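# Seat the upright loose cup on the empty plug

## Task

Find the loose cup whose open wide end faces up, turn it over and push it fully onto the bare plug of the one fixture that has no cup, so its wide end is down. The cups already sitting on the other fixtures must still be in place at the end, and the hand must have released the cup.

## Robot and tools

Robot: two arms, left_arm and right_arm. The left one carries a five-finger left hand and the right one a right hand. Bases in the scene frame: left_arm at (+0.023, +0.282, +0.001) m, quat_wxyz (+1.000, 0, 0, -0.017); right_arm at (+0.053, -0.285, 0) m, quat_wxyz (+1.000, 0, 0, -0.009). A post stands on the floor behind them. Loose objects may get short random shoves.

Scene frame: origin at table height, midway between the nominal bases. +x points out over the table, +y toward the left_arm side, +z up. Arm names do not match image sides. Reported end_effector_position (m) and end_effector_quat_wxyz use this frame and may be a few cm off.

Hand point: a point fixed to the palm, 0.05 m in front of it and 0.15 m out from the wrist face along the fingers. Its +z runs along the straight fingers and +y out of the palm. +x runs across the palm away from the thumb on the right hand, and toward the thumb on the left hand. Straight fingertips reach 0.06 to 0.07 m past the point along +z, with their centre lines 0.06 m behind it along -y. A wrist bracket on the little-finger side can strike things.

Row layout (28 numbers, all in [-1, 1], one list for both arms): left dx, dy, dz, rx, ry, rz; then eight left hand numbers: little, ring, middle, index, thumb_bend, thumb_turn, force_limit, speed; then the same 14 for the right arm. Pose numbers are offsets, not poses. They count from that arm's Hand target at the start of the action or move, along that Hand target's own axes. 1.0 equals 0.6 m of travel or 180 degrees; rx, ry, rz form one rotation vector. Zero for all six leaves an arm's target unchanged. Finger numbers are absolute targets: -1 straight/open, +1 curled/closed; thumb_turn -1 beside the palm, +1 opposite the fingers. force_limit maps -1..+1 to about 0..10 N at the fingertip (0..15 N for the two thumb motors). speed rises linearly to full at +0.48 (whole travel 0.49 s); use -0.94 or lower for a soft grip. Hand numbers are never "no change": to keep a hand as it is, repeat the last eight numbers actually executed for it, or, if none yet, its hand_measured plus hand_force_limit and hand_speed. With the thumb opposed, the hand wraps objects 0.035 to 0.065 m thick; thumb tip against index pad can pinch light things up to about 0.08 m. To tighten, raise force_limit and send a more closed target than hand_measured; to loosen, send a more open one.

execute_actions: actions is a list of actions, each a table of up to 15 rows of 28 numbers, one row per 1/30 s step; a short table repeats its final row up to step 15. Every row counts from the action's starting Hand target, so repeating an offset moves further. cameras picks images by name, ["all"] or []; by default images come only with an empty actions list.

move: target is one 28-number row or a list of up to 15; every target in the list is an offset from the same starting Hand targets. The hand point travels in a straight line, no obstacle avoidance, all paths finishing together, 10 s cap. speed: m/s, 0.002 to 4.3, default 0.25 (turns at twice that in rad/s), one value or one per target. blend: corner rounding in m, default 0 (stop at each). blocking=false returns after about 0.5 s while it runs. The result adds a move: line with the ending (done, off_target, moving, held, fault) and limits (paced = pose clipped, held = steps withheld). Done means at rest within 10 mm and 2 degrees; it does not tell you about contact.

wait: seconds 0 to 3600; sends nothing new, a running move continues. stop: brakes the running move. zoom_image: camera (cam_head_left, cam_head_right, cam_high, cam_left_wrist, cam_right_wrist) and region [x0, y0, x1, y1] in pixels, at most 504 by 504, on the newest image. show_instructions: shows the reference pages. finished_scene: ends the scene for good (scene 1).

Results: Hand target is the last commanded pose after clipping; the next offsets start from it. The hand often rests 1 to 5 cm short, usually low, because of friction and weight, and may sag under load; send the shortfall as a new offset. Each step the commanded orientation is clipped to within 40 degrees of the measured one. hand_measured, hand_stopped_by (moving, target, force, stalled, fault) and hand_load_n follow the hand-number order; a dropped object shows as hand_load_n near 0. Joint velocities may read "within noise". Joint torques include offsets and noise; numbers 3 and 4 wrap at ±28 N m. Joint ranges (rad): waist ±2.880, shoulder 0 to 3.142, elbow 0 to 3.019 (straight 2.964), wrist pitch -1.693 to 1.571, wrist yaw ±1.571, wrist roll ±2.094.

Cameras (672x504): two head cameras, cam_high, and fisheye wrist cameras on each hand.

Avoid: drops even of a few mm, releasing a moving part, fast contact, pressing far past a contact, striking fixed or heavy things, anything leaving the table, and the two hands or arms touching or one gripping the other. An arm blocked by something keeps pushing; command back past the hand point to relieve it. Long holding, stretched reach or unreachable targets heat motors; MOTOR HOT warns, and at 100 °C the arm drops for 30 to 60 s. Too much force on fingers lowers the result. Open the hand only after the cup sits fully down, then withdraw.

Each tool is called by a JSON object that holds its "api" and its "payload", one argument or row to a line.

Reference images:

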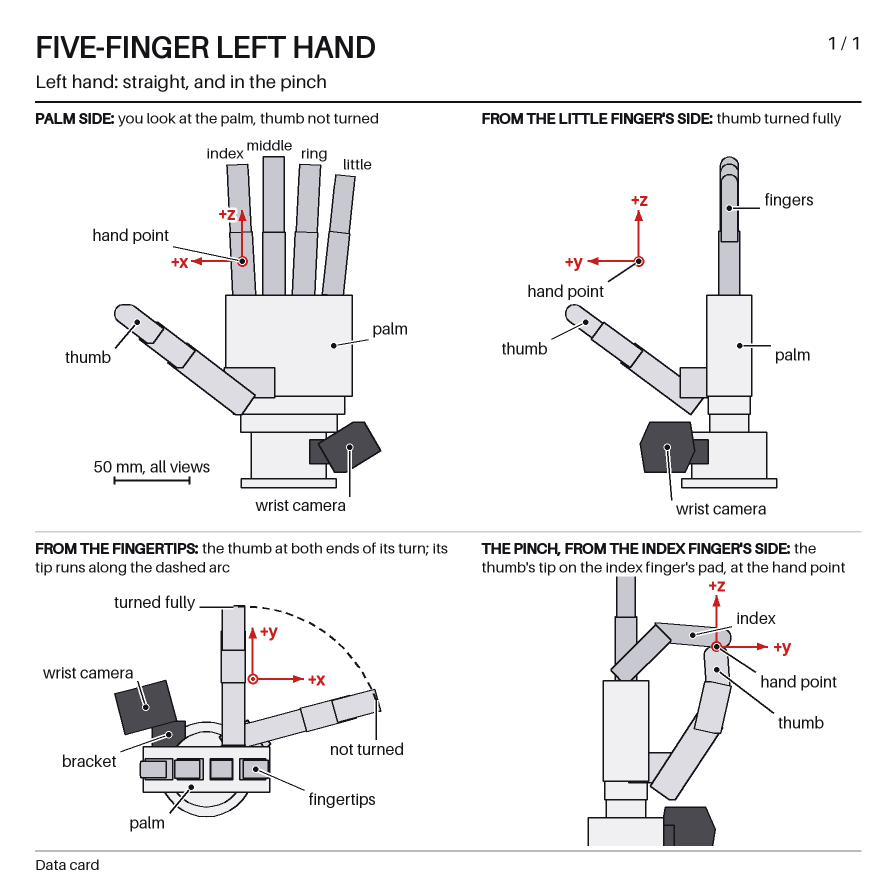

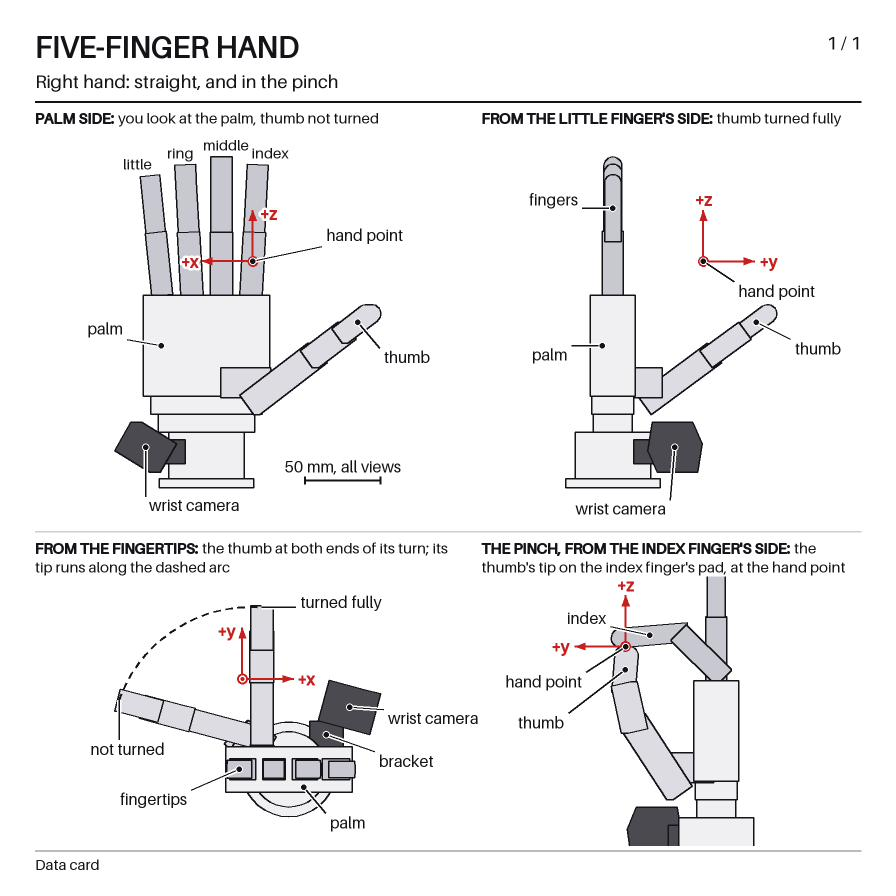

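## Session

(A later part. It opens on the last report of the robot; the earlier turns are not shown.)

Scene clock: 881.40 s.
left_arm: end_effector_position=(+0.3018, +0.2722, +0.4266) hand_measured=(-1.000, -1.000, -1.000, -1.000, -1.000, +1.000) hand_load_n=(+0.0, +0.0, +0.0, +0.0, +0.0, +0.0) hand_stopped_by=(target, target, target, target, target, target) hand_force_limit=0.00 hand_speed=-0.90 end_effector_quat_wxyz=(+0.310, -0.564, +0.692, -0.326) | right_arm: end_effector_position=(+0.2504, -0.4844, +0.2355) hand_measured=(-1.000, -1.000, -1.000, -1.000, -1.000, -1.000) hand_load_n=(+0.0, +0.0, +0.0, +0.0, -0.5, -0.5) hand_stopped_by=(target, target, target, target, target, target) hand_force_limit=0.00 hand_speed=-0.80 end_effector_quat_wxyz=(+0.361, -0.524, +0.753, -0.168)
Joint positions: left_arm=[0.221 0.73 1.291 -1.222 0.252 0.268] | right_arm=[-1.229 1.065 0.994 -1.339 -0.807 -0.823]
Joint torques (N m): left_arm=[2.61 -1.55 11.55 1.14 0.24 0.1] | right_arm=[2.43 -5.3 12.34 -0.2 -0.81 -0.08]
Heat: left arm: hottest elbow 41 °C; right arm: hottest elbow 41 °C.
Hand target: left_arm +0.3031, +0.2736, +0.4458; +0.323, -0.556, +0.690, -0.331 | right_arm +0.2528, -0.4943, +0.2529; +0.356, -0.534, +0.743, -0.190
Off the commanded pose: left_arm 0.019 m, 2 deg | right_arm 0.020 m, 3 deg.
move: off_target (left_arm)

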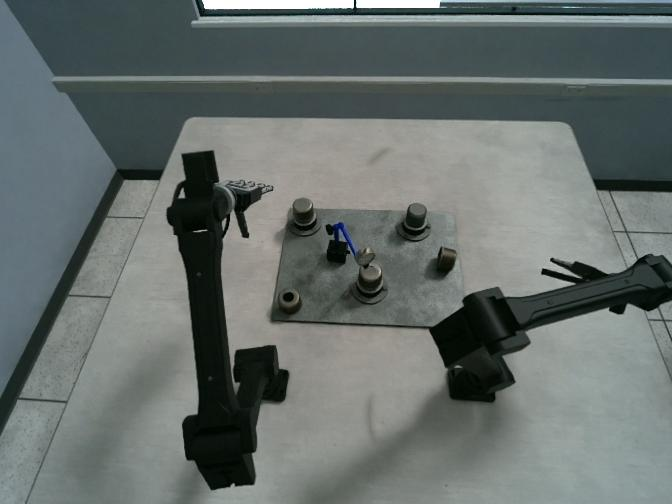

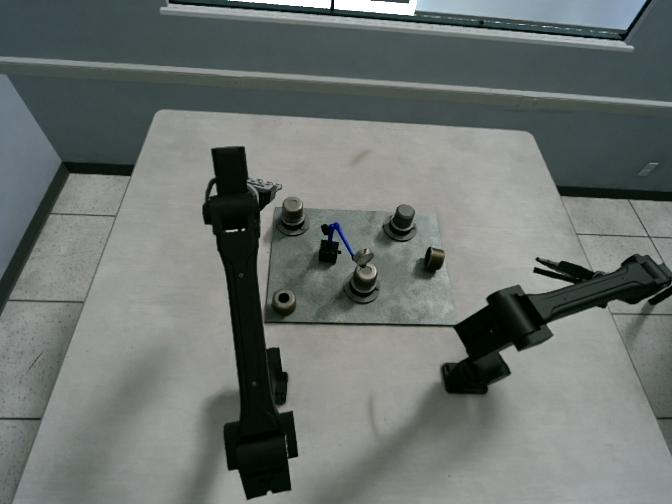

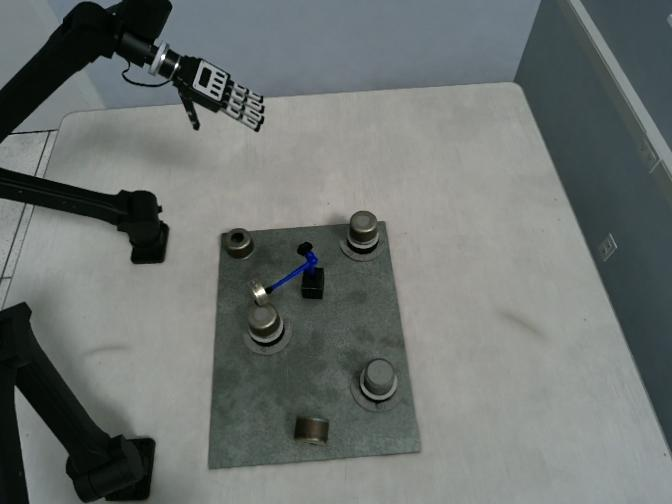

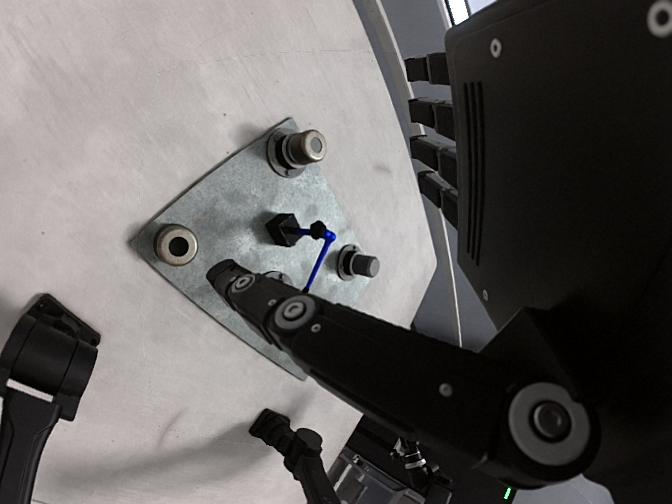

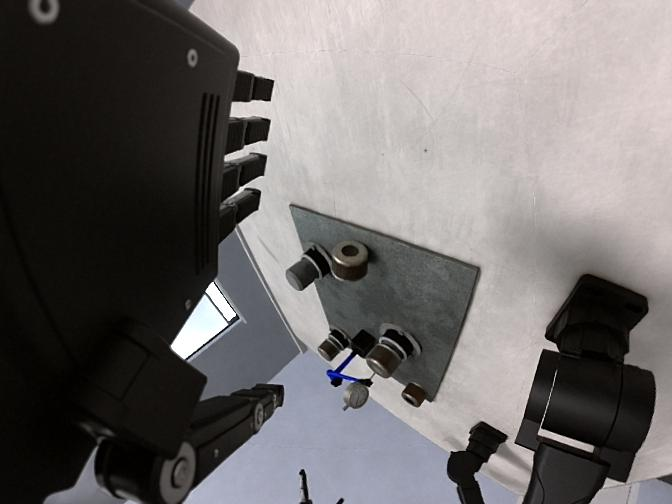

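{"api": "move", "payload": {
  "target": [0,0,0,0,0,0,-1,-1,-1,-1,-1,1,0,-0.9,-0.436,0.028,0.165,0.057,0.0493,-0.0642,-1,-1,-1,-1,-1,1,0,-0.5],
  "speed": 0.12,
  "cameras": ["all"]
}}

Scene clock: 947.93 s.
left_arm: end_effector_position=(+0.3018, +0.2722, +0.4266) hand_measured=(-1.000, -1.000, -1.000, -1.000, -1.000, +1.000) hand_load_n=(+0.0, +0.0, +0.0, +0.0, +0.0, +0.0) hand_stopped_by=(target, target, target, target, target, target) hand_force_limit=0.00 hand_speed=-0.90 end_effector_quat_wxyz=(+0.310, -0.564, +0.693, -0.326) | right_arm: end_effector_position=(+0.3535, -0.2369, +0.2509) hand_measured=(-1.000, -1.000, -1.000, -1.000, -1.000, +1.000) hand_load_n=(+0.0, +0.0, +0.0, +0.0, +0.0, +0.0) hand_stopped_by=(target, target, target, target, target, target) hand_force_limit=0.00 hand_speed=-0.50 end_effector_quat_wxyz=(+0.311, -0.567, +0.689, -0.326)
Joint positions: left_arm=[0.221 0.73 1.291 -1.222 0.252 0.269] | right_arm=[0.178 0.579 0.745 -0.82 0.224 0.242]
Joint torques (N m): left_arm=[2.78 -1.61 11.54 1.2 0.26 0.13] | right_arm=[2.61 0.73 10.69 2.19 0.26 0.23]
Heat: left arm: hottest elbow 43 °C; right arm: hottest elbow 41 °C.
Hand target: left_arm +0.3031, +0.2736, +0.4458; +0.323, -0.556, +0.691, -0.331 | right_arm +0.3601, -0.2355, +0.2602; +0.323, -0.556, +0.691, -0.331
Off the commanded pose: left_arm 0.019 m, 2 deg | right_arm 0.011 m, 2 deg.
move: off_target (right_arm)

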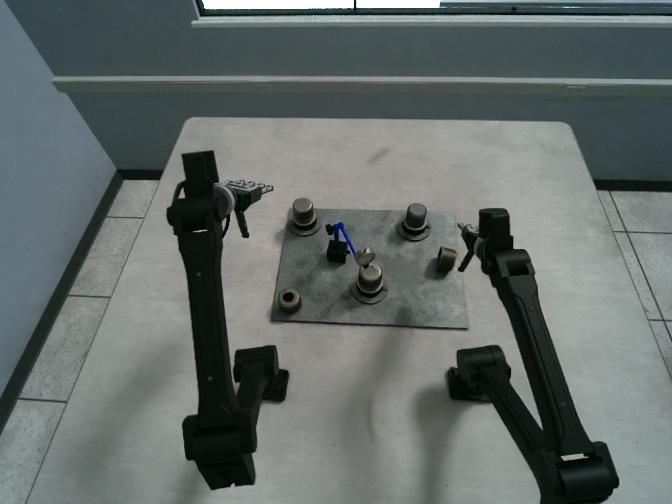

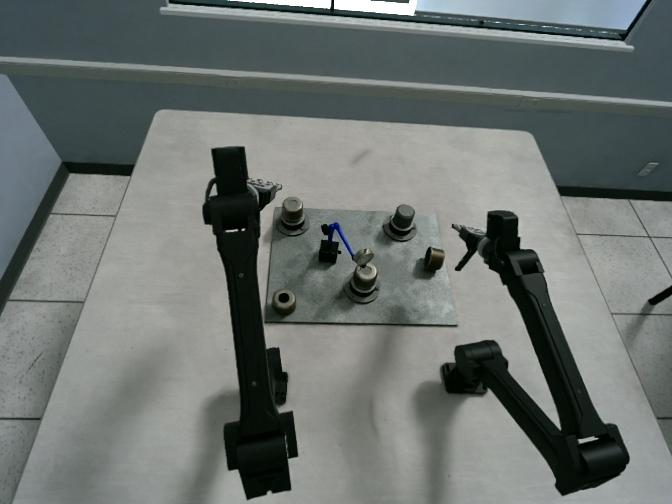

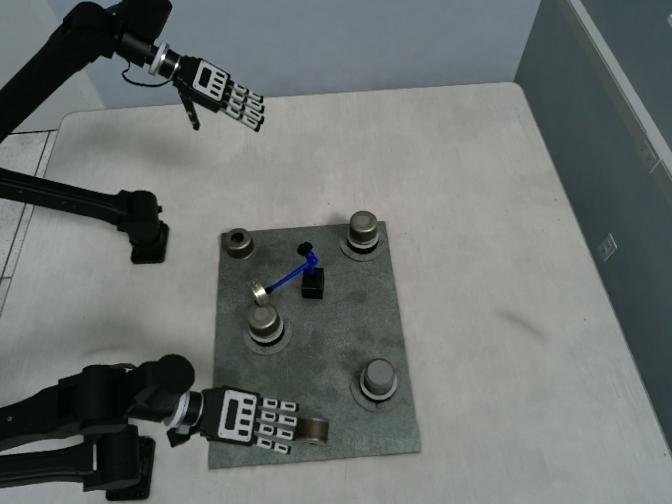

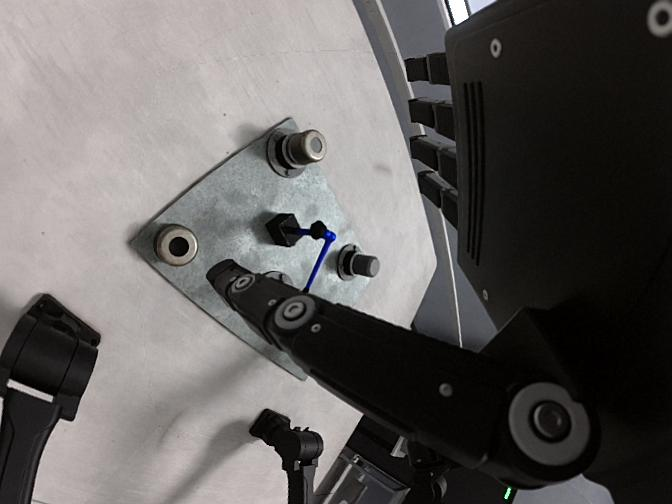

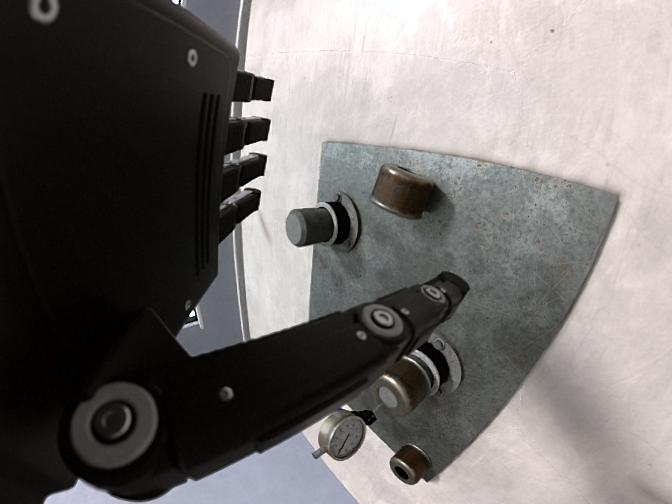

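{"api": "zoom_image", "payload": {
  "camera": "cam_high",
  "region": [200, 370, 350, 470]
}}

Scaled by 3.360.

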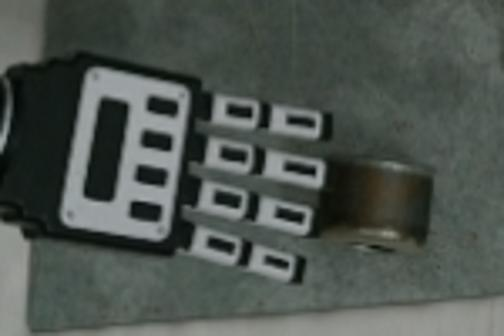

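{"api": "move", "payload": {
  "target": [0,0,0,0,0,0,-1,-1,-1,-1,-1,1,0,-0.9,0.020,0.105,0.149,0,0,0,-1,-1,-1,-1,-1,1,0,-0.5],
  "speed": 0.08,
  "cameras": ["cam_high","cam_right_wrist","cam_head_left"]
}}

{"api": "zoom_image", "payload": {
  "camera": "cam_high",
  "region": [200, 370, 350, 470]
}}

Scene clock: 992.30 s.
left_arm: end_effector_position=(+0.3018, +0.2722, +0.4266) hand_measured=(-1.000, -1.000, -1.000, -1.000, -1.000, +1.000) hand_load_n=(+0.0, +0.0, +0.0, -0.5, +0.0, +0.0) hand_stopped_by=(target, target, target, target, target, target) hand_force_limit=0.00 hand_speed=-0.90 end_effector_quat_wxyz=(+0.310, -0.564, +0.693, -0.326) | right_arm: end_effector_position=(+0.3905, -0.2435, +0.1521) hand_measured=(-1.000, -1.000, -1.000, -1.000, -1.000, +1.000) hand_load_n=(+0.0, +0.0, +0.0, +0.0, +0.0, +0.0) hand_stopped_by=(target, target, target, target, target, target) hand_force_limit=0.00 hand_speed=-0.50 end_effector_quat_wxyz=(+0.319, -0.556, +0.696, -0.323)
Joint positions: left_arm=[0.221 0.73 1.291 -1.222 0.252 0.269] | right_arm=[0.112 0.702 0.515 -0.453 0.172 0.231]
Joint torques (N m): left_arm=[2.55 -1.67 11.4 1.07 0.23 0.11] | right_arm=[1.9 -0.62 10.13 2.19 -0.03 -0.11]
Heat: left arm: hottest elbow 44 °C; right arm: hottest elbow 41 °C.
Hand target: left_arm +0.3031, +0.2736, +0.4458; +0.323, -0.556, +0.691, -0.331 | right_arm +0.3957, -0.2458, +0.1565; +0.323, -0.556, +0.691, -0.331
Off the commanded pose: left_arm 0.019 m, 2 deg | right_arm 0.007 m, 1 deg.
move: done
Images, in order (width x height): cam_head_left 672x504, cam_high 672x504, cam_right_wrist 672x504.

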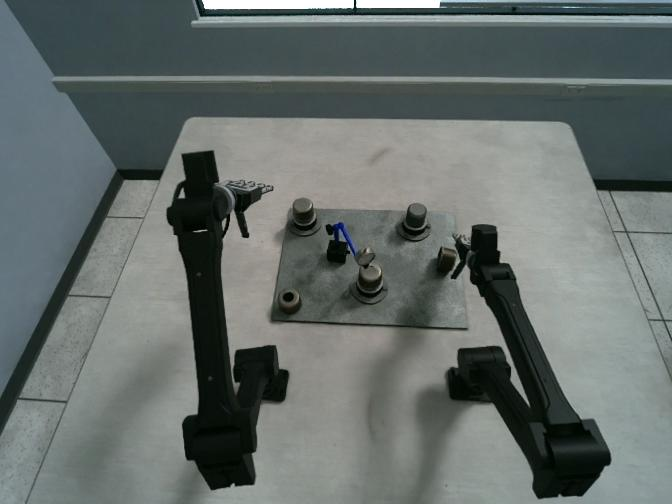

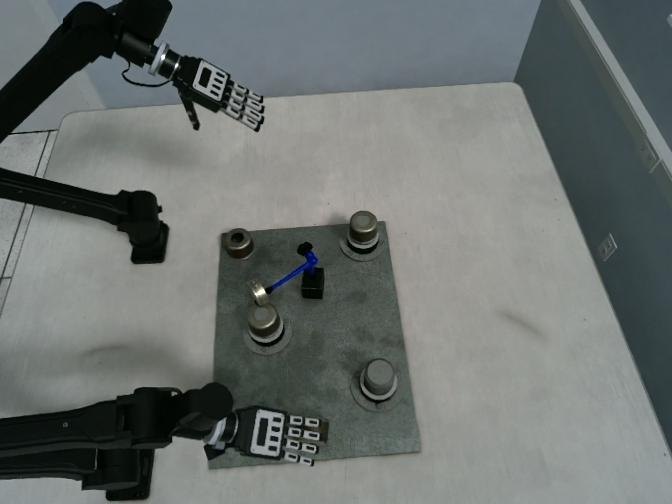

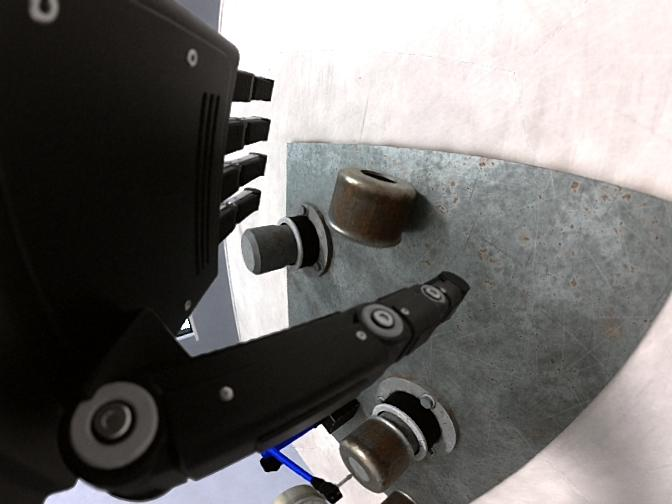

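Scaled by 3.360.

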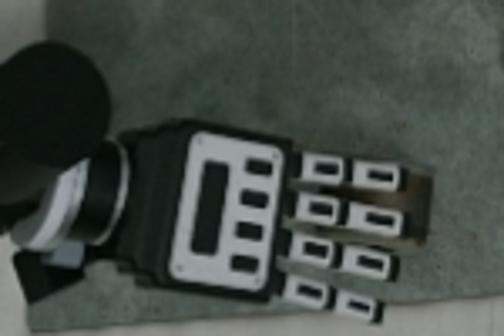

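{"api": "move", "payload": {
  "target": [0,0,0,0,0,0,-1,-1,-1,-1,-1,1,0,-0.9,-0.005,0.054,0.098,0,0,0,-1,-1,-1,-1,-1,1,0,-0.5],
  "speed": 0.06,
  "cameras": ["cam_high","cam_right_wrist","cam_head_left"]
}}

{"api": "zoom_image", "payload": {
  "camera": "cam_high",
  "region": [220, 380, 370, 480]
}}

{"api": "zoom_image", "payload": {
  "camera": "cam_head_left",
  "region": [400, 200, 520, 300]
}}

Scene clock: 1010.17 s.
left_arm: end_effector_position=(+0.3018, +0.2722, +0.4266) hand_measured=(-1.000, -1.000, -1.000, -1.000, -1.000, +1.000) hand_load_n=(+0.0, +0.5, -0.5, +0.0, +0.0, +0.0) hand_stopped_by=(target, target, target, target, target, target) hand_force_limit=0.00 hand_speed=-0.90 end_effector_quat_wxyz=(+0.310, -0.564, +0.693, -0.326) | right_arm: end_effector_position=(+0.4216, -0.2407, +0.0940) hand_measured=(-1.000, -1.000, -1.000, -1.000, -1.000, +1.000) hand_load_n=(+0.0, +0.0, +0.0, +0.0, +0.0, +0.0) hand_stopped_by=(target, target, target, target, target, target) hand_force_limit=0.00 hand_speed=-0.50 end_effector_quat_wxyz=(+0.320, -0.555, +0.696, -0.324)
Joint positions: left_arm=[0.221 0.73 1.291 -1.222 0.252 0.269] | right_arm=[0.111 0.907 0.436 -0.166 0.171 0.23]
Joint torques (N m): left_arm=[2.55 -1.67 11.45 1.03 0.22 0.13] | right_arm=[2.02 -2.32 9.17 2.21 -0.03 -0.09]
Heat: left arm: hottest elbow 44 °C; right arm: hottest elbow 41 °C.
Hand target: left_arm +0.3031, +0.2736, +0.4458; +0.323, -0.556, +0.691, -0.331 | right_arm +0.4262, -0.2433, +0.0969; +0.323, -0.556, +0.691, -0.331
Off the commanded pose: left_arm 0.019 m, 2 deg | right_arm 0.006 m, 1 deg.
move: done
Images, in order (width x height): cam_head_left 672x504, cam_high 672x504, cam_right_wrist 672x504.

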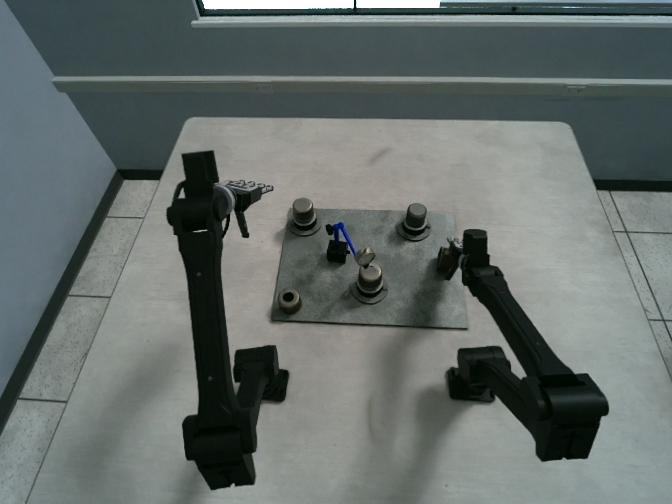

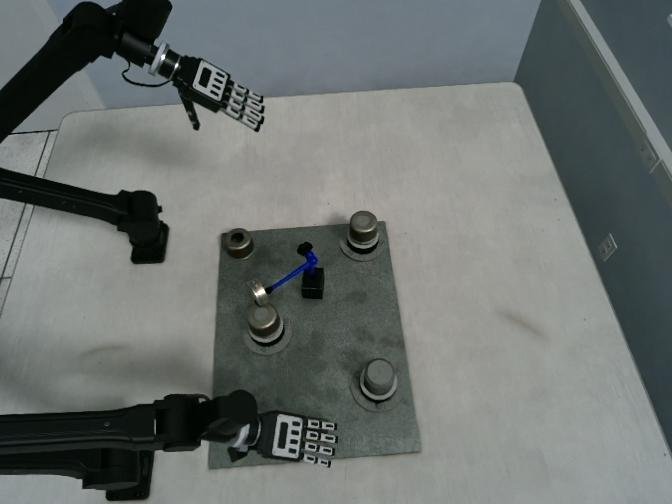

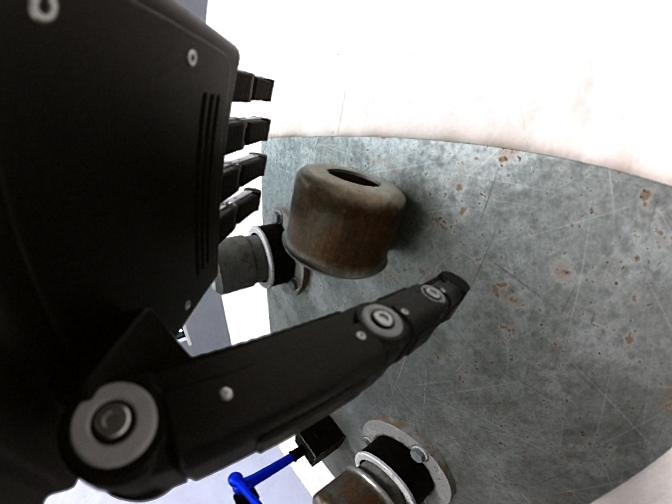

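Scaled by 3.360.

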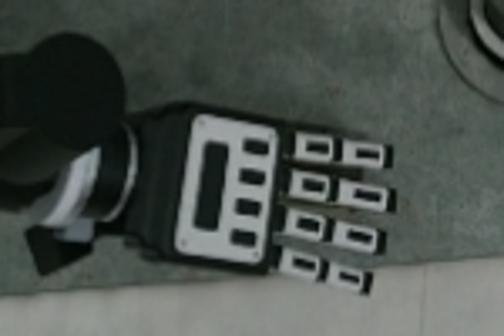

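Scaled by 4.200.

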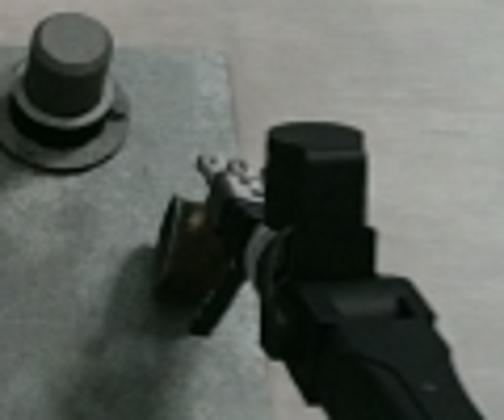

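{"api": "move", "payload": {
  "target": [0,0,0,0,0,0,-1,-1,-1,-1,-1,1,0,-0.9,-0.0077,0.0373,0.0573,0,0,0,-1,-1,-1,-1,-1,1,0,-0.5],
  "speed": 0.05,
  "cameras": ["cam_high","cam_right_wrist","cam_head_left"]
}}

{"api": "zoom_image", "payload": {
  "camera": "cam_high",
  "region": [220, 380, 370, 480]
}}

{"api": "zoom_image", "payload": {
  "camera": "cam_head_left",
  "region": [400, 200, 520, 300]
}}

Scene clock: 1031.17 s.
left_arm: end_effector_position=(+0.3018, +0.2722, +0.4266) hand_measured=(-1.000, -1.000, -1.000, -1.000, -1.000, +1.000) hand_load_n=(+0.0, +0.0, +0.0, +0.0, +0.0, +0.0) hand_stopped_by=(target, target, target, target, target, target) hand_force_limit=0.00 hand_speed=-0.90 end_effector_quat_wxyz=(+0.310, -0.564, +0.693, -0.326) | right_arm: end_effector_position=(+0.4385, -0.2399, +0.0570) hand_measured=(-1.000, -1.000, -1.000, -1.000, -1.000, +1.000) hand_load_n=(+0.0, +0.0, +0.0, +0.0, +0.0, +0.0) hand_stopped_by=(target, target, target, target, target, target) hand_force_limit=0.00 hand_speed=-0.50 end_effector_quat_wxyz=(+0.319, -0.555, +0.696, -0.325)
Joint positions: left_arm=[0.221 0.73 1.291 -1.222 0.252 0.269] | right_arm=[0.111 1.065 0.405 0.023 0.175 0.23]
Joint torques (N m): left_arm=[2.84 -1.49 11.48 1.1 0.27 0.13] | right_arm=[3.02 -3.49 8.18 2.24 0.23 -0.03]
Heat: left arm: hottest elbow 44 °C; right arm: hottest elbow 40 °C.
Hand target: left_arm +0.3031, +0.2736, +0.4458; +0.323, -0.556, +0.691, -0.331 | right_arm +0.4424, -0.2385, +0.0591; +0.323, -0.556, +0.691, -0.331
Off the commanded pose: left_arm 0.019 m, 2 deg | right_arm 0.005 m, 1 deg.
move: done
Images, in order (width x height): cam_head_left 672x504, cam_high 672x504, cam_right_wrist 672x504.

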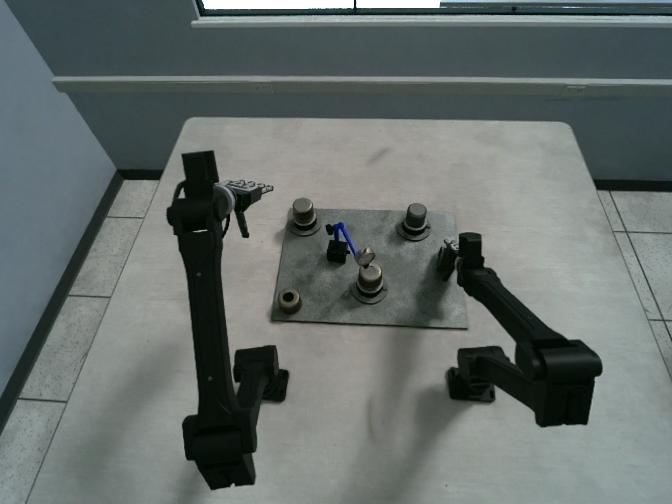

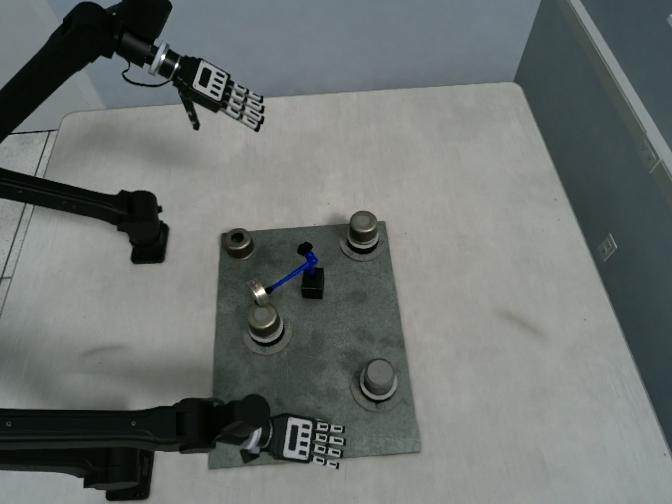

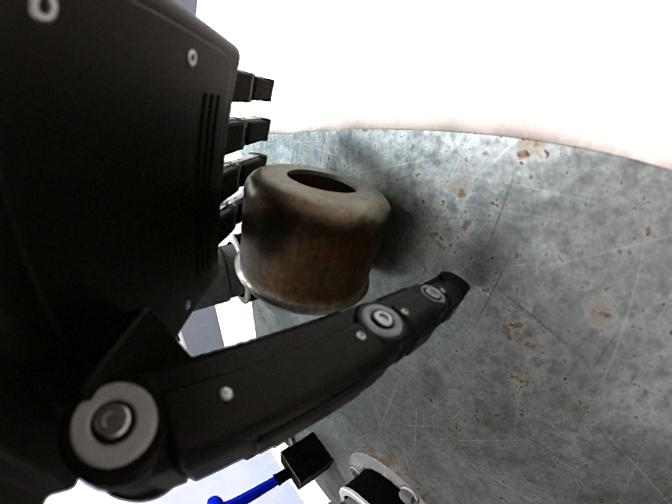

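Scaled by 3.360.

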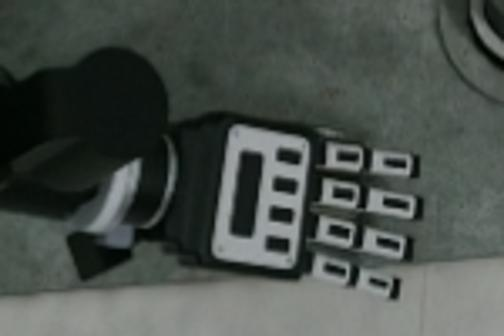

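Scaled by 4.200.

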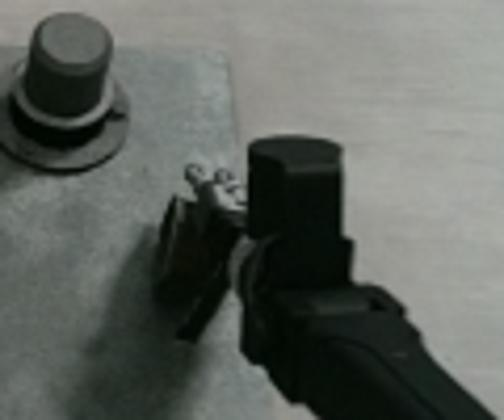

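{"api": "move", "payload": {
  "target": [0,0,0,0,0,0,-1,-1,-1,-1,-1,1,0,-0.9,-0.0122,0.0225,0.0262,0,0,0,-1,-1,-1,-1,-1,1,0,-0.5],
  "speed": 0.03,
  "cameras": ["cam_high","cam_right_wrist","cam_head_left"]
}}

{"api": "zoom_image", "payload": {
  "camera": "cam_high",
  "region": [220, 380, 370, 480]
}}

{"api": "zoom_image", "payload": {
  "camera": "cam_head_left",
  "region": [400, 200, 520, 300]
}}

Scene clock: 1057.13 s.
left_arm: end_effector_position=(+0.3018, +0.2722, +0.4266) hand_measured=(-1.000, -1.000, -1.000, -1.000, -1.000, +1.000) hand_load_n=(+0.0, +0.0, +0.0, +0.0, +0.0, +0.0) hand_stopped_by=(target, target, target, target, target, target) hand_force_limit=0.00 hand_speed=-0.90 end_effector_quat_wxyz=(+0.310, -0.564, +0.693, -0.326) | right_arm: end_effector_position=(+0.4487, -0.2346, +0.0435) hand_measured=(-1.000, -1.000, -1.000, -1.000, -1.000, +1.000) hand_load_n=(+0.0, +0.0, +0.0, +0.0, +0.0, +0.0) hand_stopped_by=(target, target, target, target, target, target) hand_force_limit=0.00 hand_speed=-0.50 end_effector_quat_wxyz=(+0.321, -0.555, +0.691, -0.334)
Joint positions: left_arm=[0.221 0.73 1.291 -1.222 0.252 0.269] | right_arm=[0.134 1.142 0.398 0.123 0.199 0.23]
Joint torques (N m): left_arm=[2.55 -1.55 11.56 1.18 0.22 0.13] | right_arm=[3.14 -3.43 7.38 2.06 0.13 0.12]
Heat: left arm: hottest elbow 45 °C; right arm: hottest elbow 38 °C.
Hand target: left_arm +0.3031, +0.2736, +0.4458; +0.323, -0.556, +0.691, -0.331 | right_arm +0.4490, -0.2306, +0.0396; +0.323, -0.556, +0.691, -0.331
Off the commanded pose: left_arm 0.019 m, 2 deg | right_arm 0.006 m, 0 deg.
move: done
Images, in order (width x height): cam_head_left 672x504, cam_high 672x504, cam_right_wrist 672x504.

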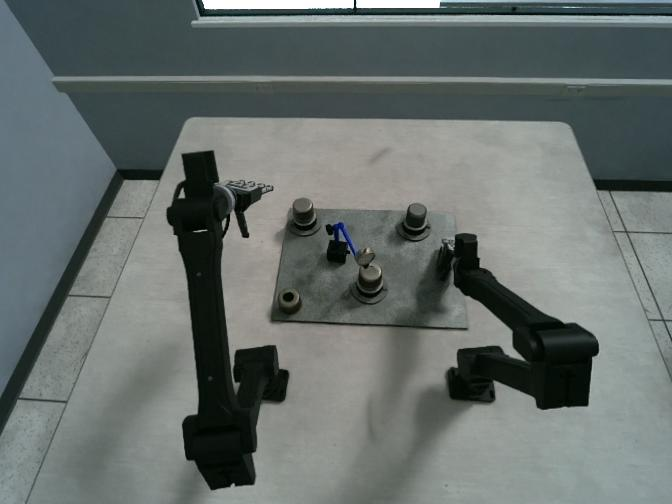

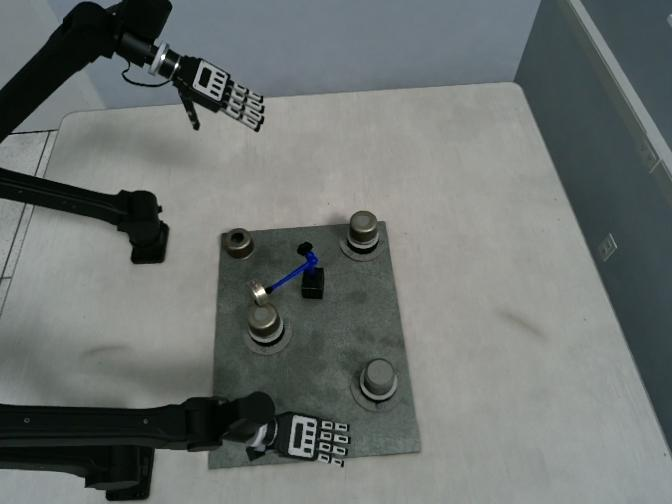

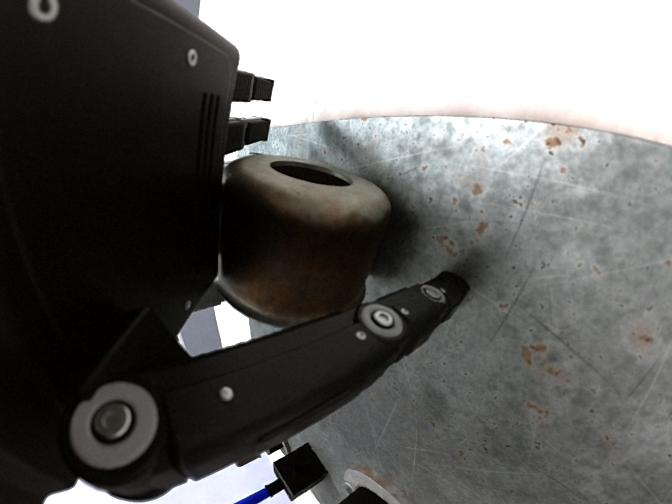

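Scaled by 3.360.

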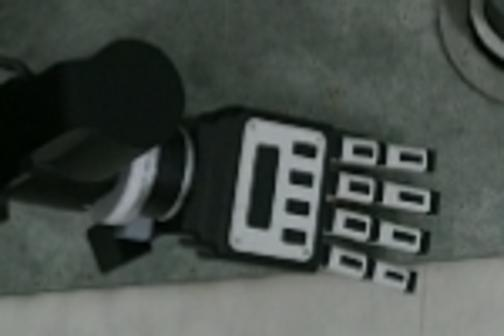

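Scaled by 4.200.

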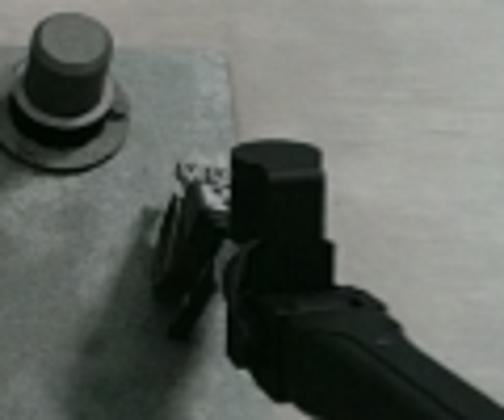

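{"api": "move", "payload": {
  "target": [0,0,0,0,0,0,-1,-1,-1,-1,-1,1,0,-0.9,0.0097,0.0125,0.0085,0,0,0,-1,-1,-1,-1,-1,1,0,-0.5],
  "speed": 0.03,
  "cameras": ["cam_high","cam_right_wrist"]
}}

{"api": "zoom_image", "payload": {
  "camera": "cam_high",
  "region": [220, 380, 370, 480]
}}

Scene clock: 1072.60 s.
left_arm: end_effector_position=(+0.3018, +0.2722, +0.4266) hand_measured=(-1.000, -1.000, -1.000, -1.000, -1.000, +1.000) hand_load_n=(+0.0, +0.0, +0.0, +0.0, +0.0, +0.5) hand_stopped_by=(target, target, target, target, target, target) hand_force_limit=0.00 hand_speed=-0.90 end_effector_quat_wxyz=(+0.310, -0.564, +0.693, -0.326) | right_arm: end_effector_position=(+0.4540, -0.2348, +0.0433) hand_measured=(-1.000, -1.000, -1.000, -1.000, -1.000, +1.000) hand_load_n=(+0.0, +0.0, +0.0, +0.0, +0.0, +0.0) hand_stopped_by=(target, target, target, target, target, target) hand_force_limit=0.00 hand_speed=-0.50 end_effector_quat_wxyz=(+0.332, -0.550, +0.687, -0.339)
Joint positions: left_arm=[0.221 0.73 1.291 -1.222 0.252 0.269] | right_arm=[0.129 1.16 0.39 0.176 0.193 0.23]
Joint torques (N m): left_arm=[2.78 -1.55 11.45 1.2 0.24 0.12] | right_arm=[2.26 -2.9 6.49 1.73 -0.21 0.03]
Heat: left arm: hottest elbow 45 °C; right arm: hottest elbow 38 °C.
Hand target: left_arm +0.3031, +0.2736, +0.4458; +0.323, -0.556, +0.691, -0.331 | right_arm +0.4481, -0.2356, +0.0303; +0.323, -0.556, +0.691, -0.331
Off the commanded pose: left_arm 0.019 m, 2 deg | right_arm 0.014 m, 2 deg.
move: off_target (right_arm)

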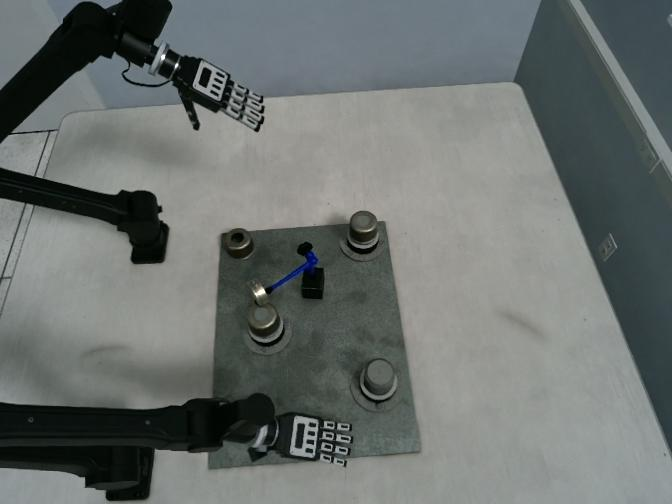

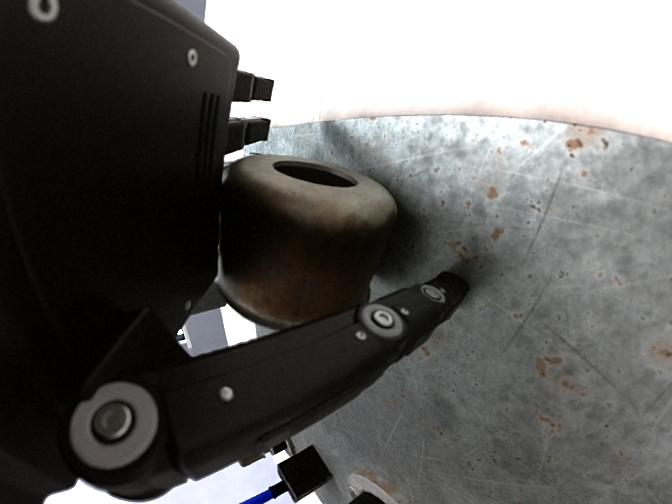

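Scaled by 3.360.

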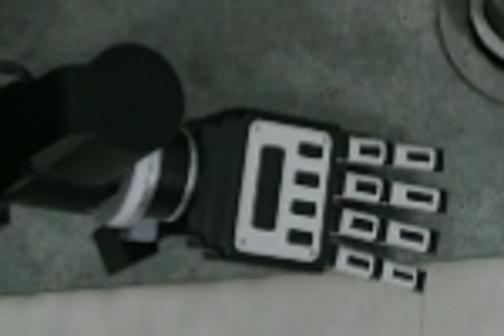

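{"api": "move", "payload": {
  "target": [0,0,0,0,0,0,-1,-1,-1,-1,-1,1,0,-0.9,-0.0024,-0.0246,-0.0172,0,0,0,-1,-1,-1,-1,-1,1,0,-0.5],
  "speed": 0.03,
  "cameras": ["cam_right_wrist"]
}}

Scene clock: 1097.87 s.
left_arm: end_effector_position=(+0.3018, +0.2722, +0.4266) hand_measured=(-1.000, -1.000, -1.000, -1.000, -1.000, +1.000) hand_load_n=(+0.0, +0.0, +0.0, +0.0, +0.0, +0.0) hand_stopped_by=(target, target, target, target, target, target) hand_force_limit=0.00 hand_speed=-0.90 end_effector_quat_wxyz=(+0.310, -0.564, +0.693, -0.326) | right_arm: end_effector_position=(+0.4451, -0.2349, +0.0439) hand_measured=(-1.000, -1.000, -1.000, -1.000, -1.000, +1.000) hand_load_n=(+0.0, +0.0, +0.5, +0.0, +0.0, +0.5) hand_stopped_by=(target, target, target, target, target, target) hand_force_limit=0.00 hand_speed=-0.50 end_effector_quat_wxyz=(+0.323, -0.556, +0.691, -0.331)
Joint positions: left_arm=[0.221 0.73 1.291 -1.222 0.252 0.269] | right_arm=[0.129 1.128 0.39 0.117 0.189 0.23]
Joint torques (N m): left_arm=[2.49 -1.49 11.51 1.2 0.24 0.13] | right_arm=[2.32 -4.84 8.72 0.7 -0.05 0.02]
Heat: left arm: hottest elbow 45 °C; right arm: hottest elbow 36 °C.
Hand target: left_arm +0.3031, +0.2736, +0.4458; +0.323, -0.556, +0.691, -0.331 | right_arm +0.4481, -0.2356, +0.0483; +0.323, -0.556, +0.691, -0.331
Off the commanded pose: left_arm 0.019 m, 2 deg | right_arm 0.005 m, 0 deg.
move: done

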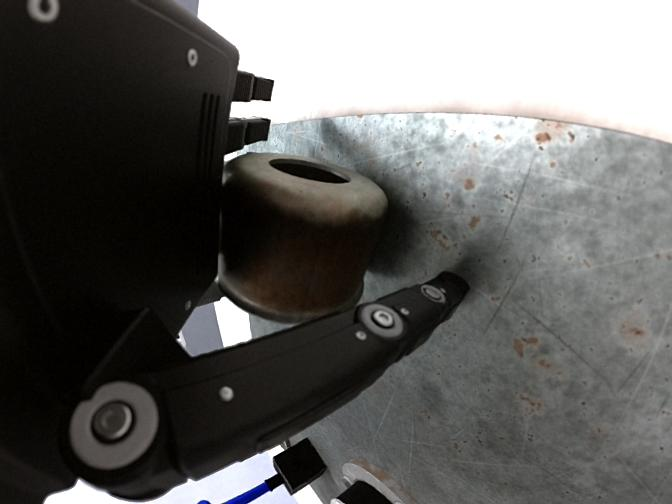

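{"api": "execute_actions", "payload": {
  "actions": [
    [[0,0,0,0,0,0,-1,-1,-1,-1,-1,1,0,-0.9,0,0,0,0,0,0,-1,-1,-0.7,-0.7,-0.82,1,0,-0.85]],
    [[0,0,0,0,0,0,-1,-1,-1,-1,-1,1,0,-0.9,0,0,0,0,0,0,-1,-1,-0.7,-0.7,-0.82,1,0,-0.85]]
  ],
  "cameras": ["cam_right_wrist"]
}}

Scene clock: 1105.63 s.
left_arm: end_effector_position=(+0.3018, +0.2722, +0.4266) hand_measured=(-1.000, -1.000, -1.000, -1.000, -1.000, +1.000) hand_load_n=(+0.0, +0.0, +0.0, +0.5, +0.0, +0.0) hand_stopped_by=(target, target, target, target, target, target) hand_force_limit=0.00 hand_speed=-0.90 end_effector_quat_wxyz=(+0.310, -0.564, +0.693, -0.326) | right_arm: end_effector_position=(+0.4456, -0.2349, +0.0461) hand_measured=(-1.000, -1.000, -0.700, -0.700, -0.820, +1.000) hand_load_n=(+0.0, +0.0, +0.0, +0.0, +0.0, +0.0) hand_stopped_by=(target, target, target, target, target, target) hand_force_limit=0.00 hand_speed=-0.85 end_effector_quat_wxyz=(+0.326, -0.554, +0.690, -0.332)
Joint positions: left_arm=[0.221 0.73 1.291 -1.222 0.252 0.269] | right_arm=[0.129 1.122 0.39 0.117 0.189 0.23]
Joint torques (N m): left_arm=[2.43 -1.9 11.48 1.14 0.26 0.12] | right_arm=[2.26 -4.25 8.76 0.7 -0.04 0.03]
Heat: left arm: hottest elbow 45 °C; right arm: hottest elbow 36 °C.
Hand target: left_arm +0.3031, +0.2736, +0.4458; +0.323, -0.556, +0.691, -0.331 | right_arm +0.4480, -0.2356, +0.0482; +0.323, -0.556, +0.691, -0.331
Off the commanded pose: left_arm 0.019 m, 2 deg | right_arm 0.003 m, 0 deg.

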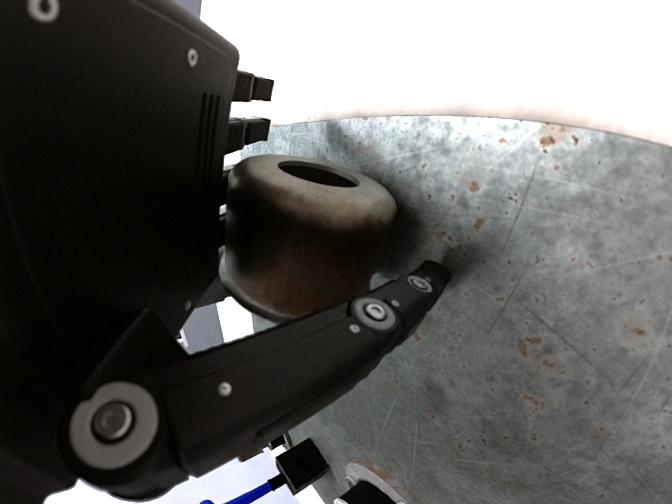

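{"api": "execute_actions", "payload": {
  "actions": [
    [[0,0,0,0,0,0,-1,-1,-1,-1,-1,1,0,-0.9,0,0,0,0,0,0,-1,-1,-0.55,-0.55,-0.72,1,0,-0.9]],
    [[0,0,0,0,0,0,-1,-1,-1,-1,-1,1,0,-0.9,0,0,0,0,0,0,-1,-1,-0.55,-0.55,-0.72,1,0,-0.9]],
    [[0,0,0,0,0,0,-1,-1,-1,-1,-1,1,0,-0.9,0,0,0,0,0,0,-1,-1,-0.4,-0.4,-0.65,1,0,-0.9]],
    [[0,0,0,0,0,0,-1,-1,-1,-1,-1,1,0,-0.9,0,0,0,0,0,0,-1,-1,-0.4,-0.4,-0.65,1,0,-0.9]]
  ],
  "cameras": ["cam_right_wrist"]
}}

Scene clock: 1118.07 s.
left_arm: end_effector_position=(+0.3018, +0.2722, +0.4266) hand_measured=(-1.000, -1.000, -1.000, -1.000, -1.000, +1.000) hand_load_n=(+0.0, +0.0, +0.0, +0.0, +0.0, +0.0) hand_stopped_by=(target, target, target, target, target, target) hand_force_limit=0.00 hand_speed=-0.90 end_effector_quat_wxyz=(+0.310, -0.564, +0.693, -0.326) | right_arm: end_effector_position=(+0.4448, -0.2348, +0.0457) hand_measured=(-1.000, -1.000, -0.400, -0.400, -0.650, +1.000) hand_load_n=(+0.0, +0.0, +0.0, +0.0, +0.0, +0.0) hand_stopped_by=(target, target, target, target, target, target) hand_force_limit=0.00 hand_speed=-0.90 end_effector_quat_wxyz=(+0.324, -0.556, +0.691, -0.331)
Joint positions: left_arm=[0.221 0.73 1.291 -1.222 0.252 0.269] | right_arm=[0.129 1.121 0.391 0.109 0.188 0.23]
Joint torques (N m): left_arm=[2.55 -1.55 11.4 1.1 0.24 0.12] | right_arm=[2.26 -4.13 8.61 1.06 -0.03 0.03]
Heat: left arm: hottest elbow 45 °C; right arm: hottest elbow 36 °C.
Hand target: left_arm +0.3031, +0.2736, +0.4458; +0.323, -0.556, +0.691, -0.331 | right_arm +0.4480, -0.2356, +0.0482; +0.323, -0.556, +0.691, -0.331
Off the commanded pose: left_arm 0.019 m, 2 deg | right_arm 0.004 m, 0 deg.

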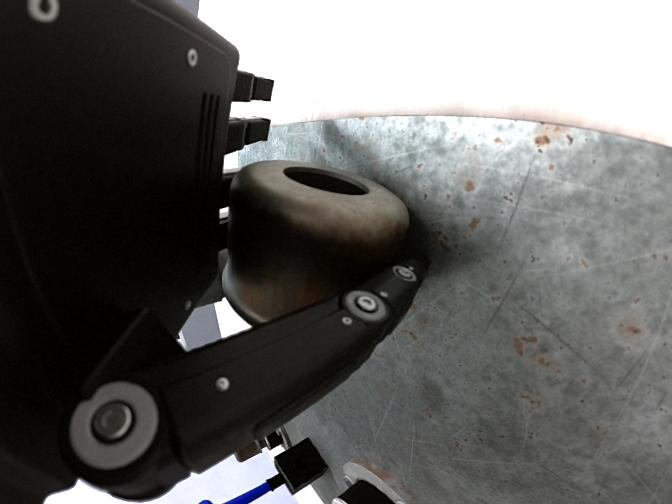

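{"api": "execute_actions", "payload": {
  "actions": [
    [[0,0,0,0,0,0,-1,-1,-1,-1,-1,1,0,-0.9,0,0,0,0,0,0,-1,-1,-0.2,-0.2,-0.5,1,0,-0.93]],
    [[0,0,0,0,0,0,-1,-1,-1,-1,-1,1,0,-0.9,0,0,0,0,0,0,-1,-1,-0.2,-0.2,-0.5,1,0,-0.93]],
    [[0,0,0,0,0,0,-1,-1,-1,-1,-1,1,0,-0.9,0,0,0,0,0,0,-1,-1,-0.2,-0.2,-0.5,1,0,-0.93]]
  ],
  "cameras": ["cam_right_wrist"]
}}

Scene clock: 1128.40 s.
left_arm: end_effector_position=(+0.3018, +0.2722, +0.4266) hand_measured=(-1.000, -1.000, -1.000, -1.000, -1.000, +1.000) hand_load_n=(+0.0, +0.0, +0.0, +0.0, +0.0, +0.0) hand_stopped_by=(target, target, target, target, target, target) hand_force_limit=0.00 hand_speed=-0.90 end_effector_quat_wxyz=(+0.310, -0.564, +0.693, -0.326) | right_arm: end_effector_position=(+0.4448, -0.2348, +0.0457) hand_measured=(-1.000, -1.000, -0.318, -0.298, -0.614, +1.000) hand_load_n=(+0.0, +0.0, +4.0, +5.0, +8.5, -1.0) hand_stopped_by=(target, target, force, force, force, target) hand_force_limit=0.00 hand_speed=-0.93 end_effector_quat_wxyz=(+0.324, -0.556, +0.691, -0.331)
Joint positions: left_arm=[0.221 0.73 1.291 -1.222 0.252 0.269] | right_arm=[0.129 1.121 0.391 0.109 0.188 0.23]
Joint torques (N m): left_arm=[2.49 -1.38 11.58 1.1 0.24 0.14] | right_arm=[2.32 -4.31 8.59 1.07 -0.02 0.03]
Heat: left arm: hottest elbow 45 °C; right arm: hottest elbow 36 °C.
Hand target: left_arm +0.3031, +0.2736, +0.4458; +0.323, -0.556, +0.691, -0.331 | right_arm +0.4480, -0.2356, +0.0482; +0.323, -0.556, +0.691, -0.331
Off the commanded pose: left_arm 0.019 m, 2 deg | right_arm 0.004 m, 0 deg.

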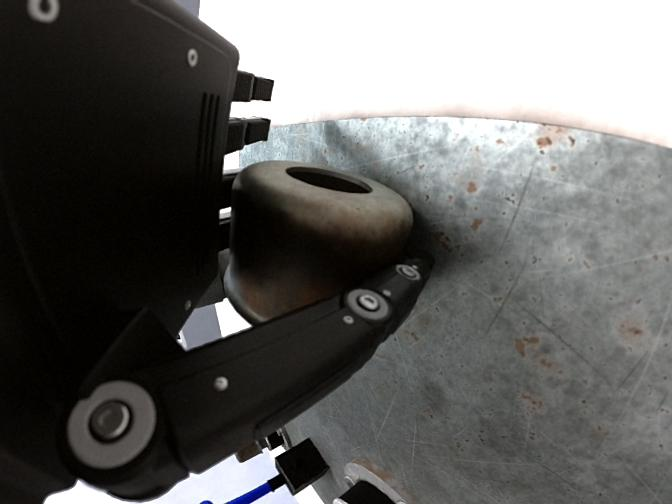

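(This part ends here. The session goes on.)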